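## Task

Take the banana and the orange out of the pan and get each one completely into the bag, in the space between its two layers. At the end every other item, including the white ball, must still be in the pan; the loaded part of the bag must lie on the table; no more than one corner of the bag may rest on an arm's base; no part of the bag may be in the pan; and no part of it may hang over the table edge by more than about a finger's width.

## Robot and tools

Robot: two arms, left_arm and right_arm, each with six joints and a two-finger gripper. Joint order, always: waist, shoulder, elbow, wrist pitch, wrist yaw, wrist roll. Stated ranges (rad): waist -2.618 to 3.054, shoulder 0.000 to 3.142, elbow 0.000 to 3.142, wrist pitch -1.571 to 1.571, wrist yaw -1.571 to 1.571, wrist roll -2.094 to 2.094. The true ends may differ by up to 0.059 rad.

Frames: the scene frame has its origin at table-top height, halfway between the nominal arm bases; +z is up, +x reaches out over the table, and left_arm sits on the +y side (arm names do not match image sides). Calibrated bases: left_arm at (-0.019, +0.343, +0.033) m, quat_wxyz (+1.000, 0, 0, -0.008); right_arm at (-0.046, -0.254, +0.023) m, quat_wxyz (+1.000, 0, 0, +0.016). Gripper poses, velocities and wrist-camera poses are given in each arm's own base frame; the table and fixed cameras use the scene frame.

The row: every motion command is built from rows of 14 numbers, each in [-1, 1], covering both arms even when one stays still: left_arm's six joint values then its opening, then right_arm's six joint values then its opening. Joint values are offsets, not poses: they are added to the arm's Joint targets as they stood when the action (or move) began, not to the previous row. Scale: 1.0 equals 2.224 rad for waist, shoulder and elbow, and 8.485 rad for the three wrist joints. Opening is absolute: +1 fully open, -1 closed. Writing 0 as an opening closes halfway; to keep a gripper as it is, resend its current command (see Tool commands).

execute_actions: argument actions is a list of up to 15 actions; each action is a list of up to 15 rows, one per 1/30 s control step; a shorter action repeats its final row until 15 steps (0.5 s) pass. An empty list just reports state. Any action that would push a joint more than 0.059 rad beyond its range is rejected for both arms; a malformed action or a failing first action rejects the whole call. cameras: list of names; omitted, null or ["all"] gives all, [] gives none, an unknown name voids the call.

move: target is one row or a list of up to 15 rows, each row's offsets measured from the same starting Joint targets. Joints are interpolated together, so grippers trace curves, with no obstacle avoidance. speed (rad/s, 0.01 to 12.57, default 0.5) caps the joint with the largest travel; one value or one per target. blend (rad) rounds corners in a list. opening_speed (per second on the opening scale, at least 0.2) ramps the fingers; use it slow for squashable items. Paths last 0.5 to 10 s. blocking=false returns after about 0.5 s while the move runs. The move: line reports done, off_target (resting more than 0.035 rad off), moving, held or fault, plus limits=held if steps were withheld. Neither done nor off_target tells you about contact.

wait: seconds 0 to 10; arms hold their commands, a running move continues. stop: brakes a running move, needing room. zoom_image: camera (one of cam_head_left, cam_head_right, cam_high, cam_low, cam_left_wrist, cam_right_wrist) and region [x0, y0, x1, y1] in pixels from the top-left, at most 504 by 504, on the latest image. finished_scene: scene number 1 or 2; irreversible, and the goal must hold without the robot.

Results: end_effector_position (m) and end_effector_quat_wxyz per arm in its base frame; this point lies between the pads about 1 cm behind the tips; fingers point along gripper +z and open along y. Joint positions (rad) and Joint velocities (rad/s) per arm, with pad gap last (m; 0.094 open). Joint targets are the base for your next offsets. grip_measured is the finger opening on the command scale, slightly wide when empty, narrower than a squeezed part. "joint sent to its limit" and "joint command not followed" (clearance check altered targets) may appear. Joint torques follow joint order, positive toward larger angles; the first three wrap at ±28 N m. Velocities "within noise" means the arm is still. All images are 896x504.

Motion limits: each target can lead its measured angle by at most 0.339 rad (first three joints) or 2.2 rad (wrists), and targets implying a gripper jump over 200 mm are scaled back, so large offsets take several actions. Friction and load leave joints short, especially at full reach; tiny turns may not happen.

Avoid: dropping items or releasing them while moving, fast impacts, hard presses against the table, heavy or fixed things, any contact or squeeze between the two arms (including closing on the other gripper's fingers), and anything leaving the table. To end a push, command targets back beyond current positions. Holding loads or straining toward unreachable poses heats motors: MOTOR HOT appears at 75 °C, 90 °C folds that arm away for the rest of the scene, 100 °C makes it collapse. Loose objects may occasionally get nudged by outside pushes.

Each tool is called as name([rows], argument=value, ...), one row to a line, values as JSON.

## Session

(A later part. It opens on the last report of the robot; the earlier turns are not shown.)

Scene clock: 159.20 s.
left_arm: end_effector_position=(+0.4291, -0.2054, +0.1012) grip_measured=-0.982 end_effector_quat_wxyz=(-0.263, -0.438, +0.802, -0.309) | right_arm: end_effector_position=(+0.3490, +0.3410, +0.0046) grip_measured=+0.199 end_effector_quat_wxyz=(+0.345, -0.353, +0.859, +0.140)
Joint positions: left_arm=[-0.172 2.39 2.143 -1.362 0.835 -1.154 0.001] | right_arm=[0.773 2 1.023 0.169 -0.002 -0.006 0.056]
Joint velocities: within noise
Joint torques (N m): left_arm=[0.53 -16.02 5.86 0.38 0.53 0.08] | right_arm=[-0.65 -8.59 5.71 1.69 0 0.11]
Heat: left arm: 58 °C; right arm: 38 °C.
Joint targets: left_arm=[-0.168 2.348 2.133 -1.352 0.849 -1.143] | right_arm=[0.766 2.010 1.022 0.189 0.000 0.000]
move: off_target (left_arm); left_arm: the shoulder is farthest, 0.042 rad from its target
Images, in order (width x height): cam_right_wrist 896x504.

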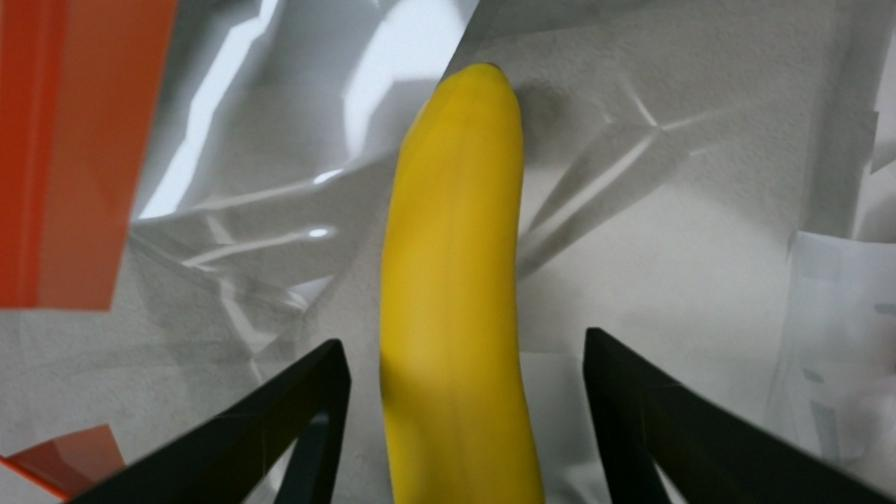

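move(target=[0,0,0,0,0,0,-1,0,0.0054,0,0.0014,0,0,0.2], speed=0.15, cameras=[])

move(target=[0,0,0,0,0,0,-1,0,0,0,0,0,0,-0.65], opening_speed=0.6, cameras=["cam_right_wrist"])

Scene clock: 160.17 s.
left_arm: end_effector_position=(+0.4291, -0.2054, +0.1012) grip_measured=-0.982 end_effector_quat_wxyz=(-0.263, -0.438, +0.802, -0.309) | right_arm: end_effector_position=(+0.3498, +0.3418, +0.0024) grip_measured=+0.199 end_effector_quat_wxyz=(+0.346, -0.353, +0.858, +0.141)
Joint positions: left_arm=[-0.172 2.39 2.143 -1.362 0.835 -1.154 0.001] | right_arm=[0.773 2.009 1.023 0.181 -0.002 -0.006 0.056]
Joint velocities: within noise
Joint torques (N m): left_arm=[0.57 -15.99 5.87 0.39 0.54 0.08] | right_arm=[-0.68 -8.38 5.68 1.73 0 0.11]
Heat: left arm: 59 °C; right arm: 38 °C.
Joint targets: left_arm=[-0.168 2.348 2.133 -1.352 0.849 -1.143] | right_arm=[0.766 2.022 1.022 0.200 0.000 0.000]
move: off_target (left_arm); left_arm: the shoulder is farthest, 0.042 rad from its target
No camera images: "cameras" was empty.

Scene clock: 161.80 s.
left_arm: end_effector_position=(+0.4291, -0.2054, +0.1012) grip_measured=-0.982 end_effector_quat_wxyz=(-0.263, -0.438, +0.802, -0.309) | right_arm: end_effector_position=(+0.3500, +0.3420, +0.0026) grip_measured=-0.429 end_effector_quat_wxyz=(+0.346, -0.353, +0.858, +0.141)
Joint positions: left_arm=[-0.172 2.39 2.143 -1.362 0.835 -1.154 0.001] | right_arm=[0.773 2.009 1.023 0.182 -0.002 -0.006 0.027]
Joint velocities: within noise
Joint torques (N m): left_arm=[0.51 -16.05 5.89 0.39 0.54 0.08] | right_arm=[-0.68 -8.36 5.67 1.75 -0.01 0.11]
Heat: left arm: 59 °C; right arm: 38 °C.
Joint targets: left_arm=[-0.168 2.348 2.133 -1.352 0.849 -1.143] | right_arm=[0.766 2.022 1.022 0.200 0.000 0.000]
move: off_target (left_arm); left_arm: the shoulder is farthest, 0.042 rad from its target
Images, in order (width x height): cam_right_wrist 896x504.

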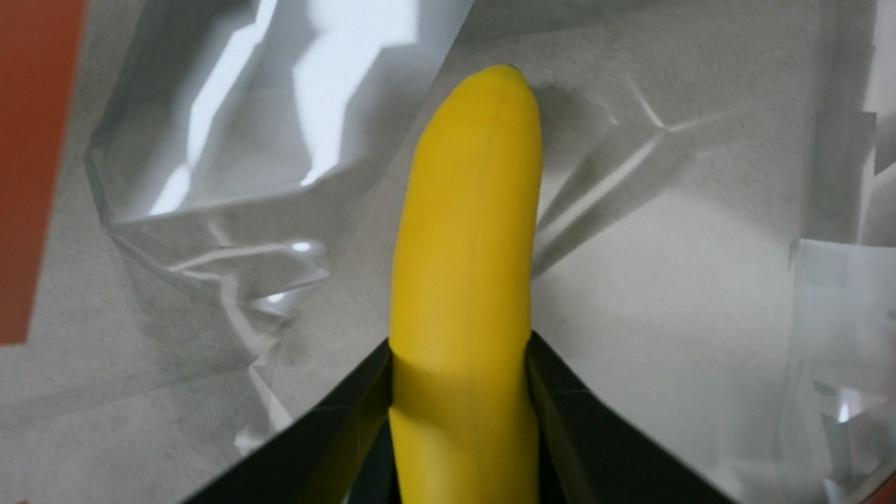

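move([
  [0,0,0,0,0,0,-1,0,-0.0345,-0.0290,0.0080,0,0,-0.65],
  [0,0,0,0,0,0,-1,0.0063,0.0830,0.1307,0.0052,0,0,-0.65],
], speed=0.25, cameras=["cam_right_wrist","cam_low","cam_head_right"])

Scene clock: 164.73 s.
left_arm: end_effector_position=(+0.4291, -0.2054, +0.1012) grip_measured=-0.982 end_effector_quat_wxyz=(-0.263, -0.438, +0.802, -0.309) | right_arm: end_effector_position=(+0.4051, +0.3958, +0.0177) grip_measured=-0.430 end_effector_quat_wxyz=(+0.403, -0.342, +0.833, +0.164)
Joint positions: left_arm=[-0.172 2.39 2.143 -1.362 0.835 -1.154 0.001] | right_arm=[0.773 2.193 1.285 0.239 -0.002 -0.006 0.027]
Joint velocities: within noise
Joint torques (N m): left_arm=[0.54 -15.99 5.91 0.39 0.54 0.07] | right_arm=[0.69 -10.09 8.88 1.78 0 0.11]
Heat: left arm: 59 °C; right arm: 38 °C.
Joint targets: left_arm=[-0.168 2.348 2.133 -1.352 0.849 -1.143] | right_arm=[0.780 2.207 1.312 0.245 0.000 0.000]
move: off_target (left_arm); left_arm: the shoulder is farthest, 0.042 rad from its target
Images, in order (width x height): cam_head_right 896x504, cam_low 896x504, cam_right_wrist 896x504.

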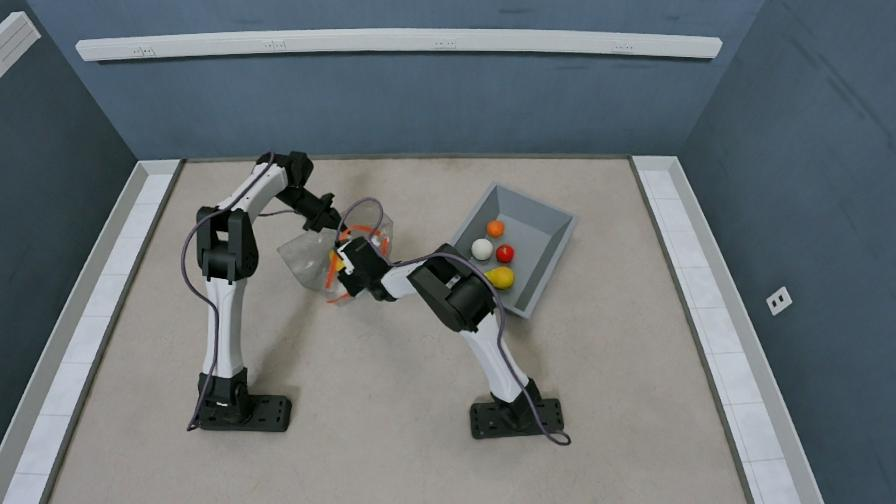

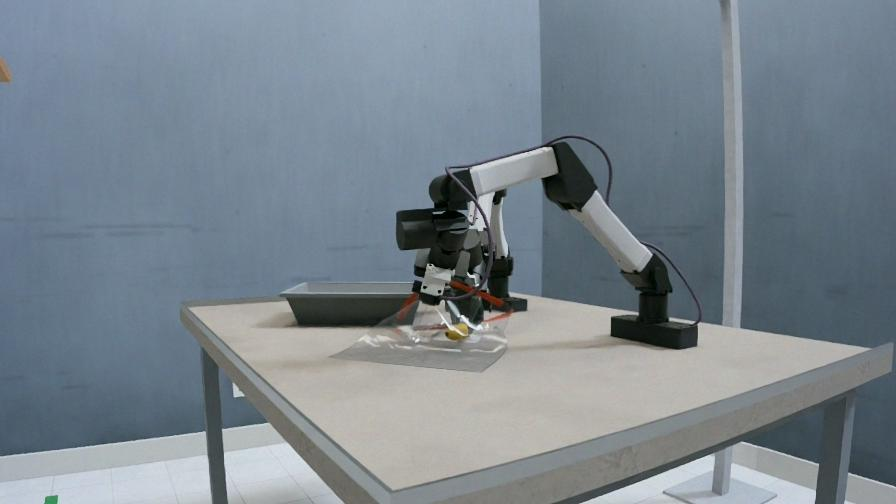

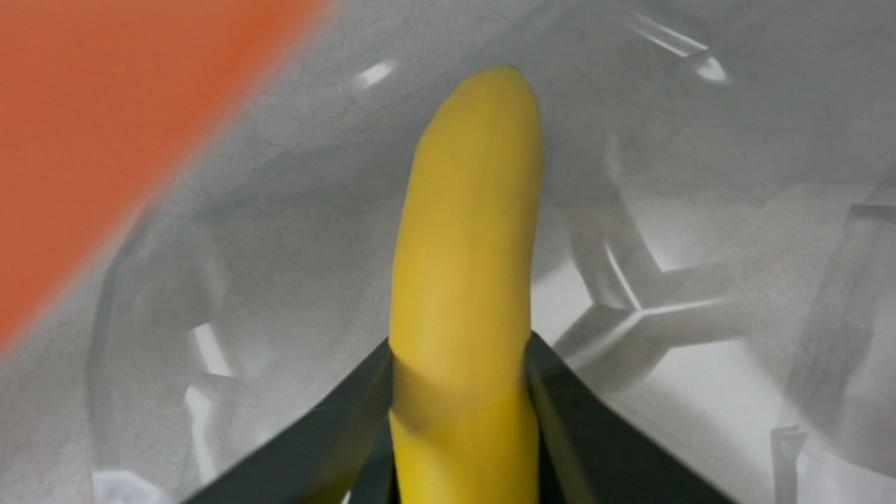

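Lower and release.

move(target=[0,0,0,0,0,0,-1,0,0.0169,-0.0054,0.0058,0,0,-0.65], speed=0.15, cameras=["cam_right_wrist"])

move(target=[0,0,0,0,0,0,-1,0,0,0,0,0,0,-0.15], opening_speed=0.6, cameras=["cam_right_wrist"])

Scene clock: 165.83 s.
left_arm: end_effector_position=(+0.4291, -0.2054, +0.1012) grip_measured=-0.982 end_effector_quat_wxyz=(-0.263, -0.438, +0.802, -0.309) | right_arm: end_effector_position=(+0.4069, +0.3976, +0.0071) grip_measured=-0.430 end_effector_quat_wxyz=(+0.406, -0.342, +0.831, +0.165)
Joint positions: left_arm=[-0.172 2.39 2.143 -1.362 0.835 -1.154 0.001] | right_arm=[0.773 2.226 1.285 0.278 -0.002 -0.006 0.027]
Joint velocities: within noise
Joint torques (N m): left_arm=[0.54 -15.99 5.89 0.39 0.54 0.08] | right_arm=[0.66 -9.84 7.62 1.91 0 0.11]
Heat: left arm: 59 °C; right arm: 38 °C.
Joint targets: left_arm=[-0.168 2.348 2.133 -1.352 0.849 -1.143] | right_arm=[0.780 2.245 1.300 0.294 0.000 0.000]
move: off_target (left_arm); left_arm: the shoulder is farthest, 0.042 rad from its target
Images, in order (width x height): cam_right_wrist 896x504.

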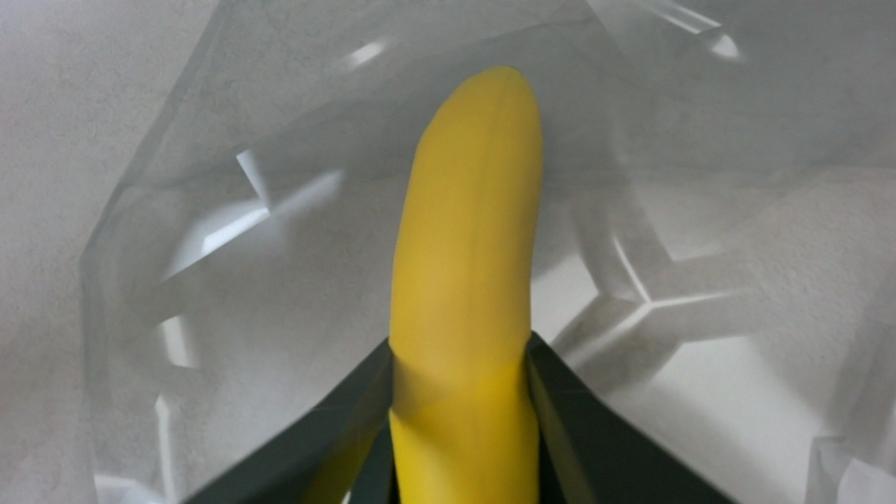

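Scene clock: 166.87 s.
left_arm: end_effector_position=(+0.4292, -0.2054, +0.1012) grip_measured=-0.982 end_effector_quat_wxyz=(-0.263, -0.438, +0.802, -0.309) | right_arm: end_effector_position=(+0.4069, +0.3975, +0.0057) grip_measured=-0.151 end_effector_quat_wxyz=(+0.405, -0.342, +0.832, +0.165)
Joint positions: left_arm=[-0.172 2.39 2.143 -1.361 0.835 -1.154 0.001] | right_arm=[0.773 2.23 1.285 0.279 -0.002 -0.006 0.04]
Joint velocities: within noise
Joint torques (N m): left_arm=[0.57 -16.03 5.9 0.38 0.54 0.07] | right_arm=[0.66 -10.13 7.58 1.86 0 0.11]
Heat: left arm: 59 °C; right arm: 39 °C.
Joint targets: left_arm=[-0.168 2.348 2.133 -1.352 0.849 -1.143] | right_arm=[0.780 2.245 1.300 0.294 0.000 0.000]
move: off_target (left_arm); left_arm: the shoulder is farthest, 0.042 rad from its target
Images, in order (width x height): cam_right_wrist 896x504.

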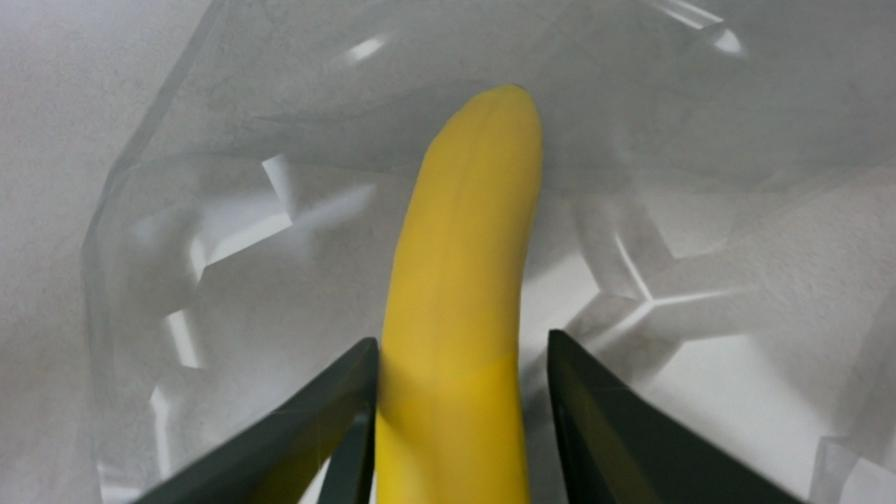

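move([
  [0,0,0,0,0,0,-1,0.0065,0,0,0,0,0,0.05],
  [0,0,0,0,0,0,-1,0.0065,-0.0503,-0.0234,-0.0069,0,0,0.05],
  [0,0,0,0,0,0,-1,0.0065,-0.1519,-0.1395,-0.0031,0,0,0.05],
  [0,0,0,0,0,0,-1,0.0065,-0.2881,-0.2755,-0.0032,0,0,0.05],
], speed=0.3, opening_speed=0.6, cameras=["cam_right_wrist","cam_head_right","cam_low"])

zoom_image(camera="cam_head_right", region=[260, 180, 460, 330])

Scene clock: 170.77 s.
left_arm: end_effector_position=(+0.4292, -0.2054, +0.1012) grip_measured=-0.982 end_effector_quat_wxyz=(-0.263, -0.438, +0.802, -0.309) | right_arm: end_effector_position=(+0.2960, +0.2978, +0.0545) grip_measured=+0.049 end_effector_quat_wxyz=(+0.392, -0.350, +0.835, +0.163)
Joint positions: left_arm=[-0.172 2.39 2.143 -1.361 0.835 -1.154 0.001] | right_arm=[0.787 1.637 0.691 0.251 -0.002 -0.006 0.049]
Joint velocities: within noise
Joint torques (N m): left_arm=[0.5 -16.02 5.91 0.38 0.54 0.09] | right_arm=[0.66 -9.47 5.75 1.9 0 0.11]
Heat: left arm: 60 °C; right arm: 40 °C.
Joint targets: left_arm=[-0.168 2.348 2.133 -1.352 0.849 -1.143] | right_arm=[0.794 1.604 0.687 0.266 0.000 0.000]
move: off_target (left_arm); left_arm: the shoulder is farthest, 0.042 rad from its target
Images, in order (width x height): cam_head_right 896x504, cam_low 896x504, cam_right_wrist 896x504.

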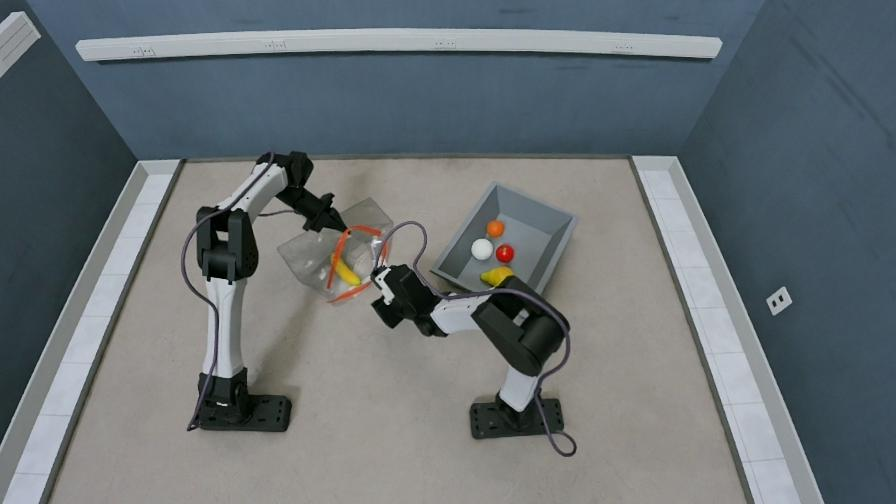

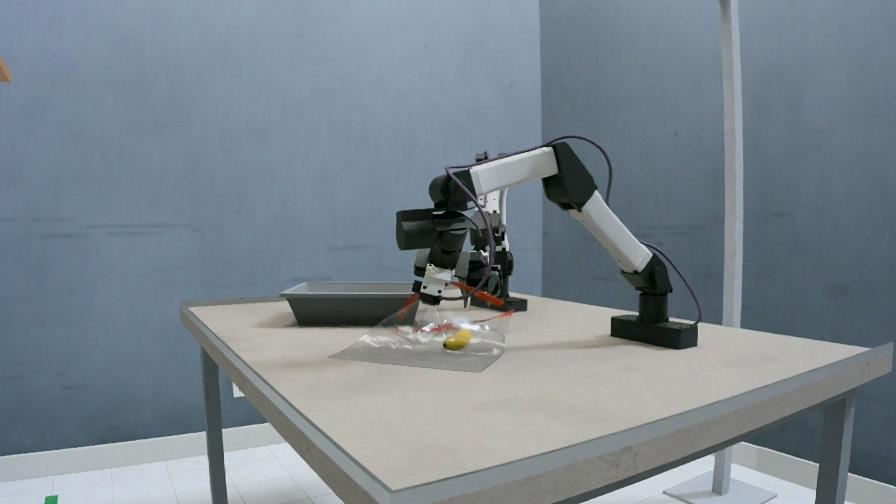

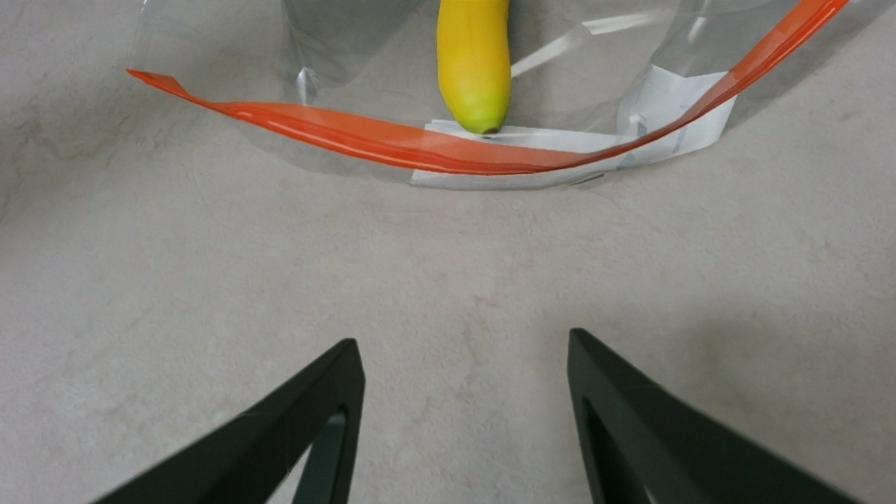

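Scaled by 2.520 from the camera's 896x504 image, which has a finer 1280x720 frame.

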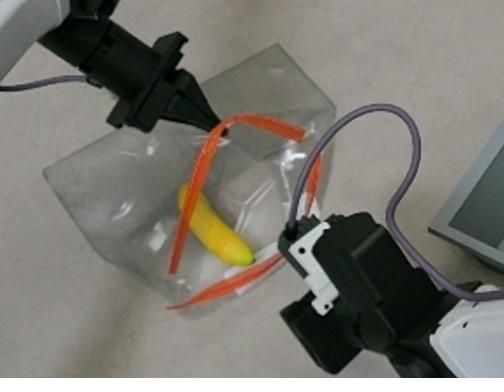

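move([
  [0,0,0,0,0,0,-1,0,-0.2266,0.0508,-0.1021,0,0,0.3],
  [0,0,0,0,0,0,-1,-0.3615,-0.2266,0.0508,-0.1021,0,0,0.3],
], speed=[0.8,1.0], blend=0.1, cameras=["cam_right_wrist"])

Scene clock: 173.60 s.
left_arm: end_effector_position=(+0.4292, -0.2054, +0.1012) grip_measured=-0.982 end_effector_quat_wxyz=(-0.263, -0.438, +0.802, -0.309) | right_arm: end_effector_position=(+0.3005, -0.0006, +0.1245) grip_measured=+0.299 end_effector_quat_wxyz=(+0.309, -0.002, +0.951, +0.000)
Joint positions: left_arm=[-0.172 2.39 2.143 -1.361 0.835 -1.154 0.001] | right_arm=[-0.003 1.114 0.773 -0.601 -0.002 -0.006 0.061]
Joint velocities: within noise
Joint torques (N m): left_arm=[0.54 -16.01 5.89 0.38 0.55 0.08] | right_arm=[-0.59 -4.38 9.7 1.41 0 0.11]
Heat: left arm: 60 °C; right arm: 40 °C.
Joint targets: left_arm=[-0.168 2.348 2.133 -1.352 0.849 -1.143] | right_arm=[-0.010 1.100 0.801 -0.600 0.000 0.000]
move: off_target (left_arm); left_arm: the shoulder is farthest, 0.042 rad from its target
Images, in order (width x height): cam_right_wrist 896x504.

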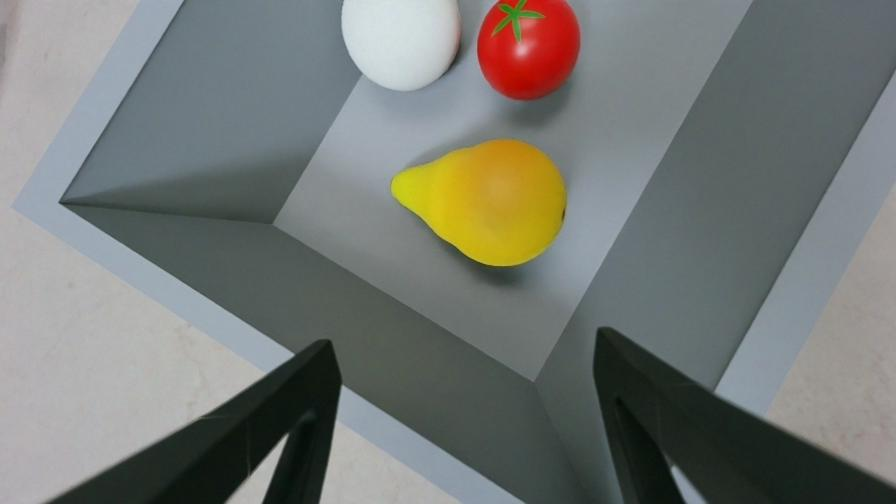

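move(target=[0,0,0,0,0,0,-1,0,0.3961,0.4339,-0.0454,0,0,0.3], speed=0.8, cameras=["cam_right_wrist"])

Scene clock: 175.83 s.
left_arm: end_effector_position=(+0.4292, -0.2054, +0.1012) grip_measured=-0.982 end_effector_quat_wxyz=(-0.263, -0.438, +0.802, -0.309) | right_arm: end_effector_position=(+0.4610, -0.0011, +0.1246) grip_measured=+0.299 end_effector_quat_wxyz=(+0.175, -0.001, +0.985, +0.000)
Joint positions: left_arm=[-0.172 2.39 2.143 -1.361 0.835 -1.154 0.001] | right_arm=[-0.003 1.973 1.737 -0.983 -0.002 -0.006 0.061]
Joint velocities: within noise
Joint torques (N m): left_arm=[0.51 -15.99 5.89 0.38 0.54 0.08] | right_arm=[-0.61 -9.42 9.43 0.94 0 0.11]
Heat: left arm: 60 °C; right arm: 40 °C.
Joint targets: left_arm=[-0.168 2.348 2.133 -1.352 0.849 -1.143] | right_arm=[-0.010 1.981 1.765 -0.985 0.000 0.000]
move: off_target (left_arm); left_arm: the shoulder is farthest, 0.042 rad from its target
Images, in order (width x height): cam_right_wrist 896x504.

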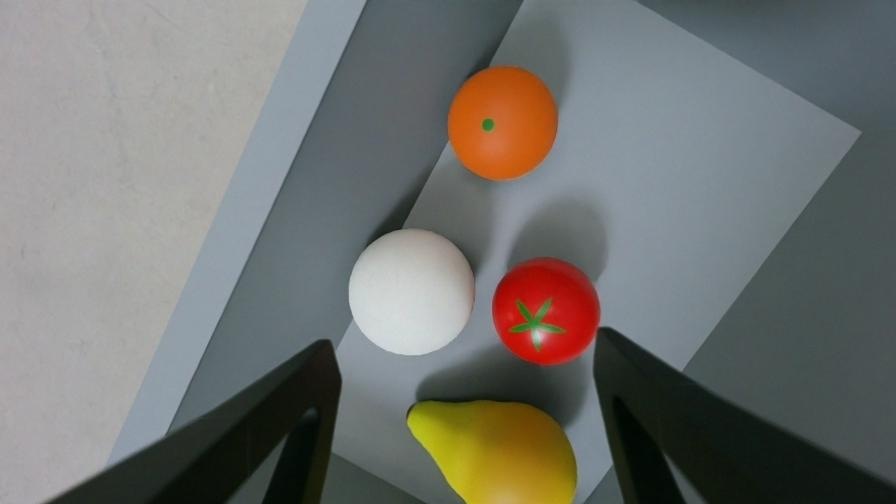

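move([
  [0,0,0,0,0,0,-1,-0.0202,0,0,0,0,-0.1061,0.35],
  [0,0,0,0,0,0,-1,-0.0202,0.2138,0.2597,-0.0237,0,-0.1061,0.35],
], speed=[0.8,0.5], cameras=["cam_right_wrist","cam_head_right"])

zoom_image(camera="cam_head_right", region=[420, 150, 620, 320])

Scene clock: 181.73 s.
left_arm: end_effector_position=(+0.4292, -0.2054, +0.1012) grip_measured=-0.982 end_effector_quat_wxyz=(-0.263, -0.438, +0.802, -0.309) | right_arm: end_effector_position=(+0.5362, -0.0253, +0.0711) grip_measured=+0.349 end_effector_quat_wxyz=(+0.116, -0.407, +0.904, -0.058)
Joint positions: left_arm=[-0.172 2.39 2.143 -1.361 0.835 -1.154 0.001] | right_arm=[-0.048 2.445 2.316 -1.182 -0.002 -0.893 0.063]
Joint velocities: within noise
Joint torques (N m): left_arm=[0.54 -16.01 5.9 0.39 0.54 0.08] | right_arm=[-0.64 -12.18 9.11 0.71 -0.05 -0.01]
Heat: left arm: 61 °C; right arm: 41 °C.
Joint targets: left_arm=[-0.168 2.348 2.133 -1.352 0.849 -1.143] | right_arm=[-0.055 2.456 2.343 -1.186 0.000 -0.900]
move: off_target (left_arm); left_arm: the shoulder is farthest, 0.042 rad from its target
Images, in order (width x height): cam_head_right 896x504, cam_right_wrist 896x504.

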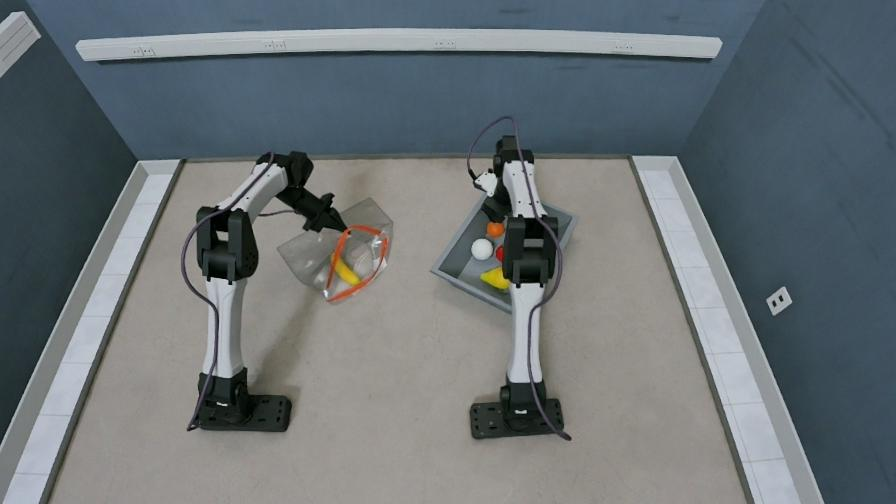

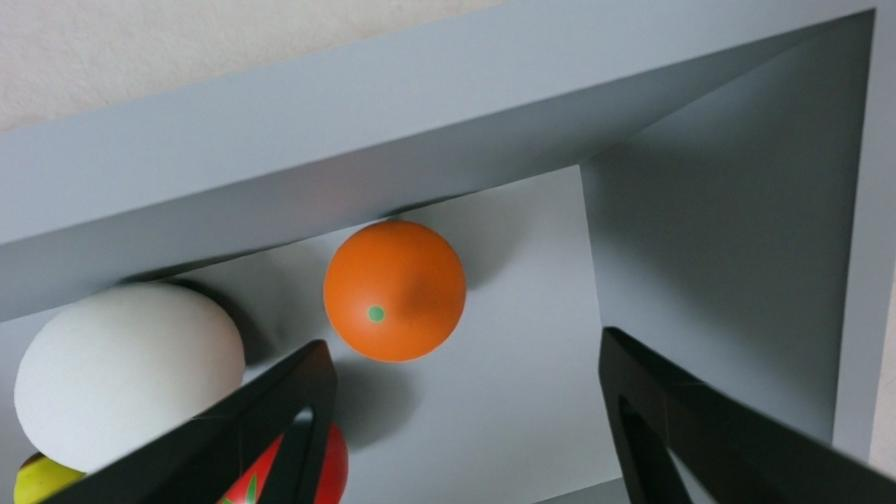

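Scaled by 2.520 from the camera's 896x504 image, which has a finer 1280x720 frame.

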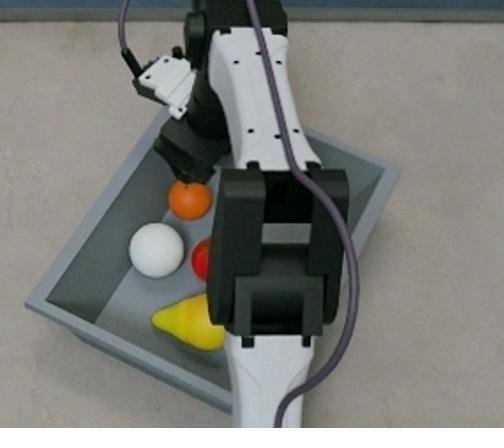

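move([
  [0,0,0,0,0,0,-1,0,-0.0387,-0.0697,0.0080,0,0,0.4],
  [0,0,0,0,0,0,-1,0,-0.0383,-0.1216,0.0217,0,0,0.4],
], speed=0.35, cameras=["cam_right_wrist"])

Scene clock: 184.27 s.
left_arm: end_effector_position=(+0.4292, -0.2054, +0.1012) grip_measured=-0.982 end_effector_quat_wxyz=(-0.263, -0.438, +0.802, -0.309) | right_arm: end_effector_position=(+0.5192, -0.0245, +0.0151) grip_measured=+0.399 end_effector_quat_wxyz=(+0.090, -0.408, +0.907, -0.045)
Joint positions: left_arm=[-0.172 2.39 2.143 -1.361 0.835 -1.154 0.001] | right_arm=[-0.048 2.427 2.074 -1.016 -0.002 -0.893 0.066]
Joint velocities: left_arm=[0.012 0.012 0.007 -0.154 -0.007 -0.007 0] | right_arm=[within noise]
Joint torques (N m): left_arm=[0.51 -15.99 5.86 0.38 0.54 0.09] | right_arm=[-0.62 -17.89 6.35 0.76 -0.05 -0.02]
Heat: left arm: 61 °C; right arm: 43 °C.
Joint targets: left_arm=[-0.168 2.348 2.133 -1.352 0.849 -1.143] | right_arm=[-0.055 2.371 2.073 -1.002 0.000 -0.900]
move: off_target (left_arm, right_arm); left_arm: the shoulder is farthest, 0.042 rad from its target; right_arm: the shoulder is farthest, 0.056 rad from its target
Images, in order (width x height): cam_right_wrist 896x504.

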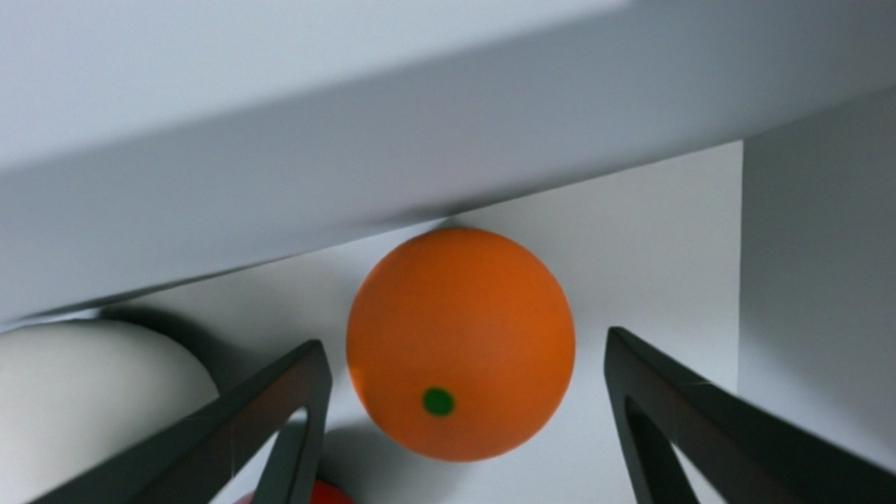

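move(target=[0,0,0,0,0,0,-1,0,0.0027,-0.0149,0.0046,0,0,0.4], speed=0.2, cameras=["cam_right_wrist"])

Scene clock: 185.50 s.
left_arm: end_effector_position=(+0.4292, -0.2054, +0.1012) grip_measured=-0.982 end_effector_quat_wxyz=(-0.263, -0.438, +0.802, -0.309) | right_arm: end_effector_position=(+0.5201, -0.0245, +0.0078) grip_measured=+0.399 end_effector_quat_wxyz=(+0.094, -0.408, +0.907, -0.046)
Joint positions: left_arm=[-0.172 2.39 2.143 -1.361 0.835 -1.154 0.001] | right_arm=[-0.048 2.427 2.043 -0.977 -0.002 -0.893 0.066]
Joint velocities: within noise
Joint torques (N m): left_arm=[0.51 -15.98 5.9 0.39 0.54 0.08] | right_arm=[-0.62 -17.36 6.12 0.83 -0.05 -0.02]
Heat: left arm: 61 °C; right arm: 44 °C.
Joint targets: left_arm=[-0.168 2.348 2.133 -1.352 0.849 -1.143] | right_arm=[-0.055 2.377 2.039 -0.963 0.000 -0.900]
move: off_target (left_arm, right_arm); left_arm: the shoulder is farthest, 0.042 rad from its target; right_arm: the shoulder is farthest, 0.050 rad from its target
Images, in order (width x height): cam_right_wrist 896x504.

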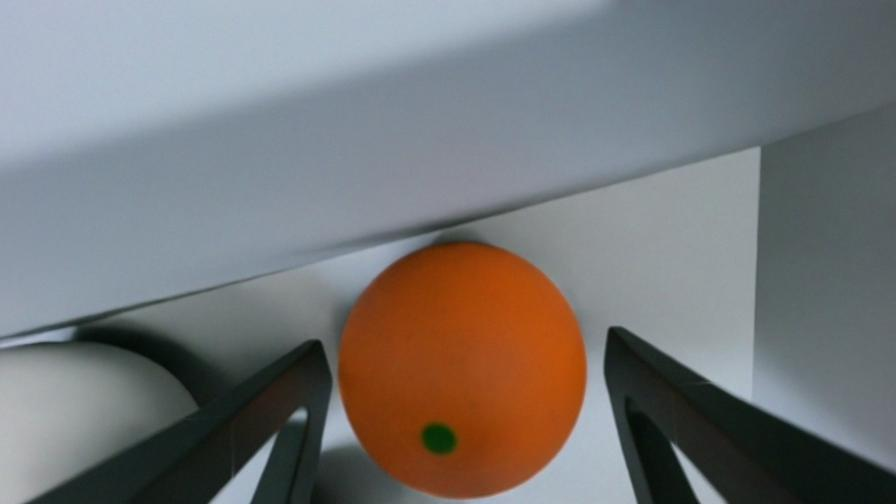

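move(target=[0,0,0,0,0,0,-1,0,0,0,0,0,0,-0.2], opening_speed=0.5, cameras=["cam_right_wrist"])

Scene clock: 187.47 s.
left_arm: end_effector_position=(+0.4292, -0.2054, +0.1012) grip_measured=-0.982 end_effector_quat_wxyz=(-0.263, -0.438, +0.802, -0.309) | right_arm: end_effector_position=(+0.5203, -0.0245, +0.0079) grip_measured=-0.175 end_effector_quat_wxyz=(+0.094, -0.408, +0.907, -0.047)
Joint positions: left_arm=[-0.172 2.39 2.143 -1.361 0.835 -1.154 0.001] | right_arm=[-0.048 2.427 2.043 -0.976 -0.002 -0.893 0.039]
Joint velocities: within noise
Joint torques (N m): left_arm=[0.59 -16.01 5.89 0.38 0.54 0.08] | right_arm=[-0.62 -17.36 6.12 0.8 -0.05 -0.02]
Heat: left arm: 61 °C; right arm: 46 °C.
Joint targets: left_arm=[-0.168 2.348 2.133 -1.352 0.849 -1.143] | right_arm=[-0.055 2.377 2.039 -0.963 0.000 -0.900]
move: off_target (left_arm, right_arm); left_arm: the shoulder is farthest, 0.042 rad from its target; right_arm: the shoulder is farthest, 0.050 rad from its target
Images, in order (width x height): cam_right_wrist 896x504.

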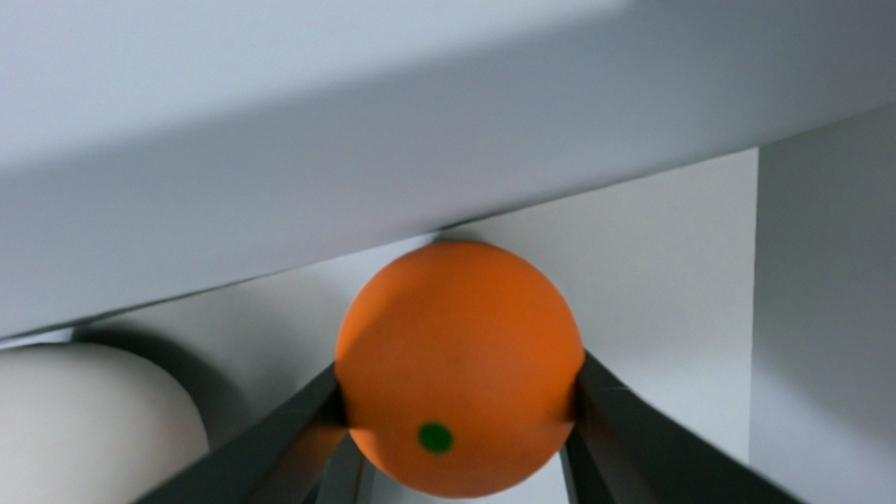

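move([
  [0,0,0,0,0,0,-1,0,-0.0031,0.0670,-0.0183,0,0,-0.35],
  [0,0,0,0,0,0,-1,0,-0.1781,-0.1232,-0.0026,0,0,-0.35],
  [0,0,0,0,0,0,-1,0.0247,-0.5742,-0.5567,0.0428,0,0.1061,-0.35],
], speed=[0.3,0.6,0.9], blend=0.05, cameras=["cam_right_wrist","cam_head_right"])

Scene clock: 191.50 s.
left_arm: end_effector_position=(+0.4292, -0.2054, +0.1012) grip_measured=-0.982 end_effector_quat_wxyz=(-0.263, -0.438, +0.802, -0.309) | right_arm: end_effector_position=(+0.3034, -0.0017, +0.1329) grip_measured=-0.187 end_effector_quat_wxyz=(+0.313, -0.001, +0.950, -0.001)
Joint positions: left_arm=[-0.172 2.39 2.143 -1.361 0.835 -1.154 0.001] | right_arm=[-0.007 1.117 0.803 -0.62 -0.002 -0.008 0.038]
Joint velocities: within noise
Joint torques (N m): left_arm=[0.49 -16.01 5.9 0.39 0.54 0.08] | right_arm=[0.76 -4.63 6.98 1.65 0 0.09]
Heat: left arm: 62 °C; right arm: 47 °C.
Joint targets: left_arm=[-0.168 2.348 2.133 -1.352 0.849 -1.143] | right_arm=[0.000 1.100 0.801 -0.600 0.000 0.000]
move: off_target (left_arm); left_arm: the shoulder is farthest, 0.042 rad from its target
Images, in order (width x height): cam_head_right 896x504, cam_right_wrist 896x504.

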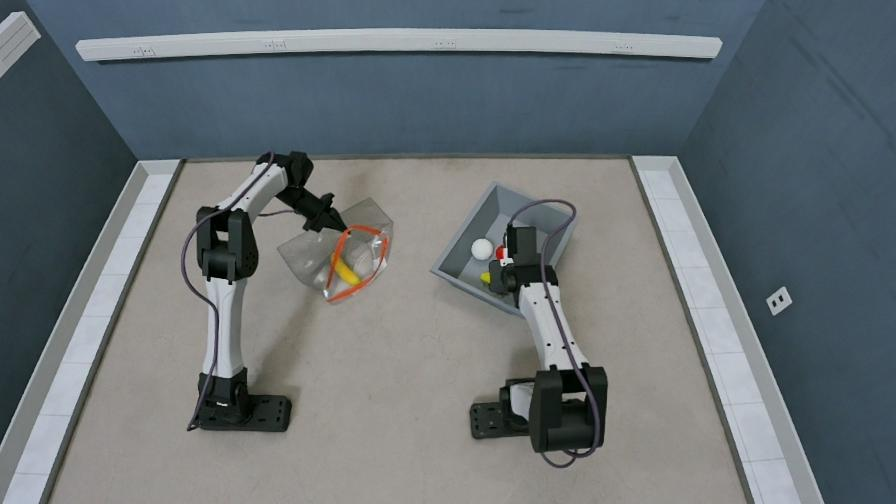

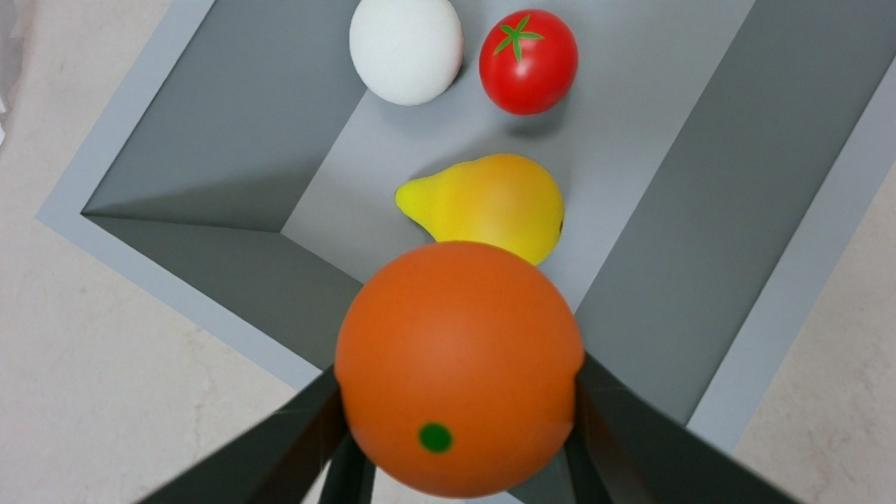

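move([
  [0,0,0,0,0,0,-1,0.3147,0,0,0,0,0,-0.35],
  [0,0,0,0,0,0,-1,0.3147,0.2294,-0.0756,0.1152,0,0,-0.35],
], speed=[0.9,0.5], cameras=["cam_right_wrist","cam_head_right","cam_low"])

zoom_image(camera="cam_head_right", region=[260, 180, 460, 330])

Scene clock: 195.47 s.
left_arm: end_effector_position=(+0.4292, -0.2054, +0.1012) grip_measured=-0.982 end_effector_quat_wxyz=(-0.263, -0.438, +0.802, -0.309) | right_arm: end_effector_position=(+0.3226, +0.2683, +0.0671) grip_measured=-0.187 end_effector_quat_wxyz=(+0.434, -0.304, +0.834, +0.155)
Joint positions: left_arm=[-0.172 2.39 2.143 -1.361 0.835 -1.154 0.001] | right_arm=[0.694 1.602 0.635 0.355 0 -0.006 0.038]
Joint velocities: within noise
Joint torques (N m): left_arm=[0.51 -16.03 5.93 0.38 0.54 0.08] | right_arm=[0.66 -5.55 5.94 2 -0.02 0.11]
Heat: left arm: 62 °C; right arm: 46 °C.
Joint targets: left_arm=[-0.168 2.348 2.133 -1.352 0.849 -1.143] | right_arm=[0.700 1.610 0.633 0.378 0.000 0.000]
move: off_target (left_arm); left_arm: the shoulder is farthest, 0.042 rad from its target
Images, in order (width x height): cam_head_right 896x504, cam_low 896x504, cam_right_wrist 896x504.

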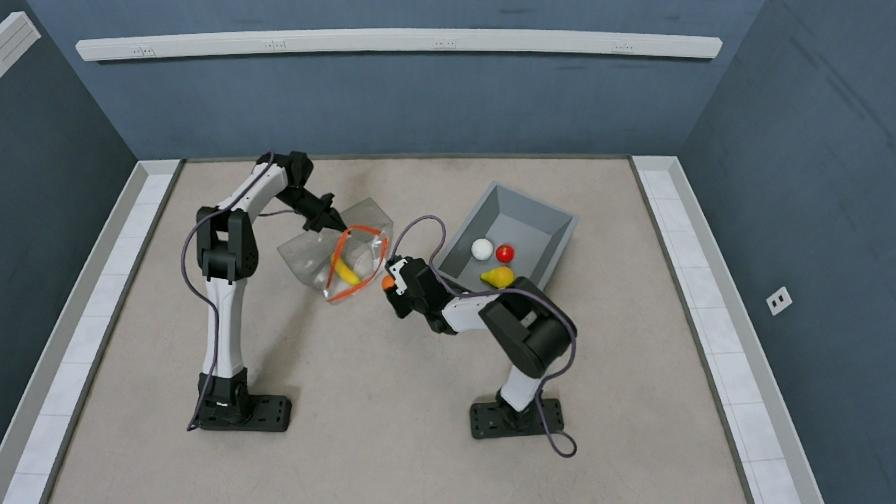

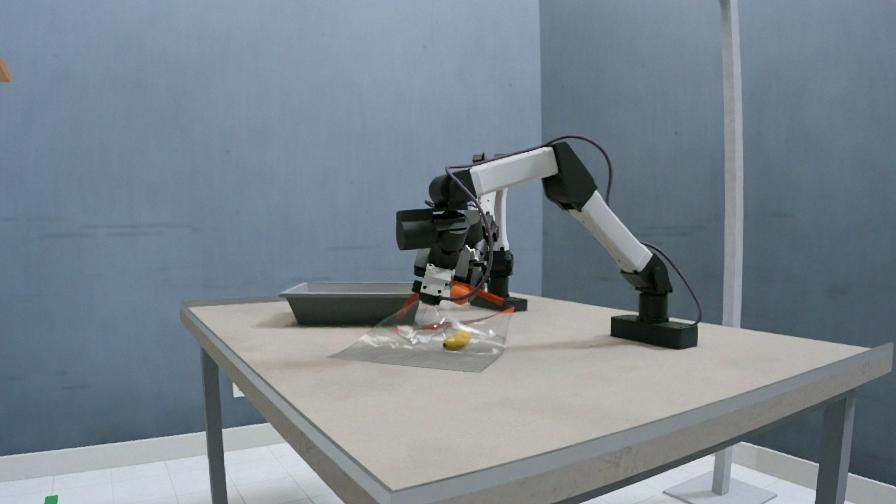

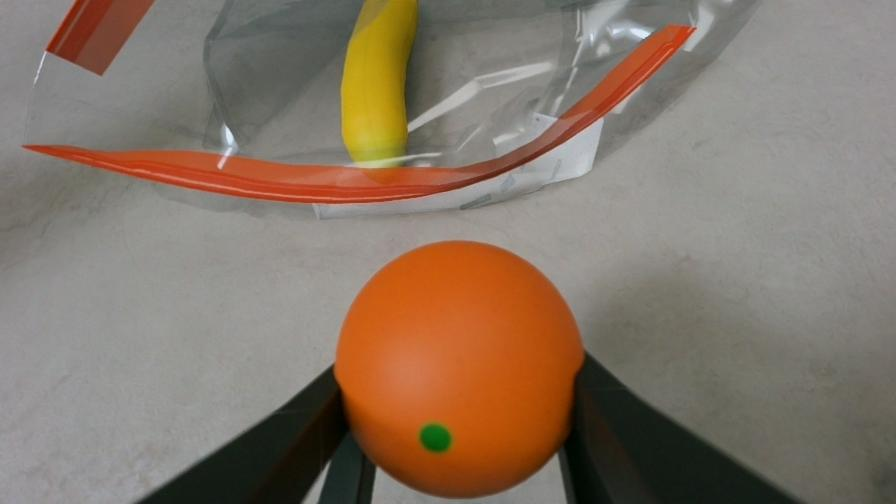

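Scaled by 2.520 from the camera's 896x504 image, which has a finer 1280x720 frame.

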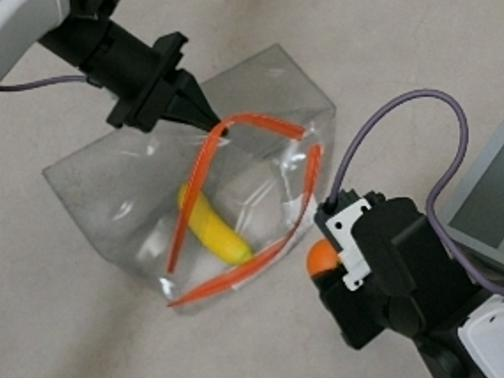

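move(target=[0,0,0,0,0,0,-1,-0.0045,0.1357,0.1364,-0.0003,0,0,-0.35], speed=0.35, cameras=["cam_right_wrist","cam_low"])

Scene clock: 197.13 s.
left_arm: end_effector_position=(+0.4292, -0.2054, +0.1012) grip_measured=-0.982 end_effector_quat_wxyz=(-0.263, -0.438, +0.802, -0.309) | right_arm: end_effector_position=(+0.3770, +0.3135, +0.0449) grip_measured=-0.187 end_effector_quat_wxyz=(+0.426, -0.306, +0.838, +0.153)
Joint positions: left_arm=[-0.172 2.39 2.143 -1.361 0.835 -1.154 0.001] | right_arm=[0.694 1.901 0.91 0.36 0 -0.006 0.038]
Joint velocities: within noise
Joint torques (N m): left_arm=[0.51 -15.97 5.93 0.38 0.53 0.08] | right_arm=[-0.31 -7.84 8.49 1.94 -0.02 0.11]
Heat: left arm: 62 °C; right arm: 45 °C.
Joint targets: left_arm=[-0.168 2.348 2.133 -1.352 0.849 -1.143] | right_arm=[0.690 1.912 0.936 0.375 0.000 0.000]
move: off_target (left_arm); left_arm: the shoulder is farthest, 0.042 rad from its target
Images, in order (width x height): cam_low 896x504, cam_right_wrist 896x504.

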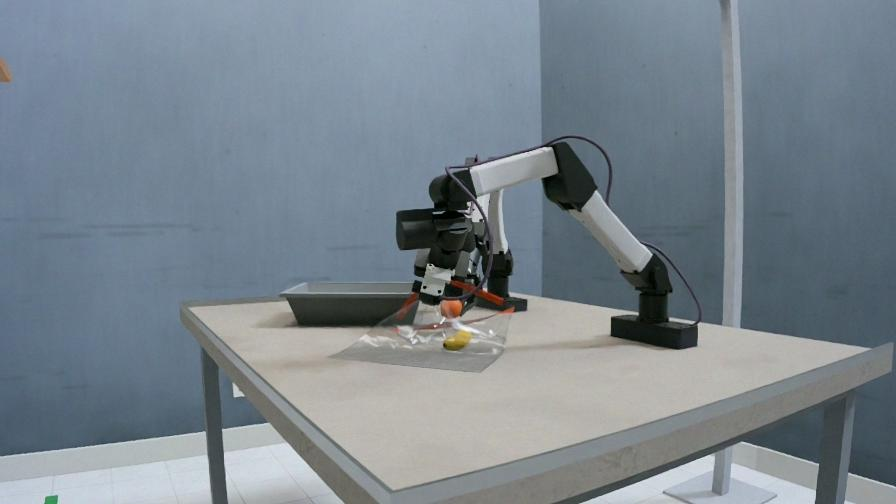

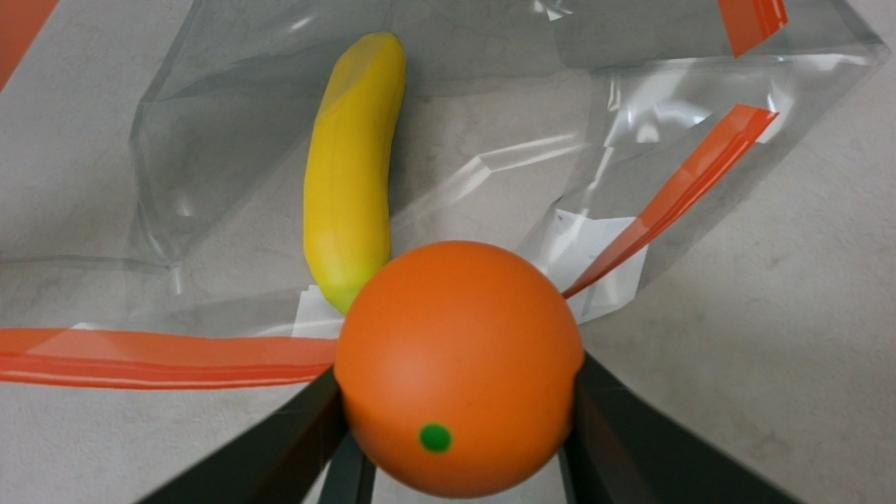

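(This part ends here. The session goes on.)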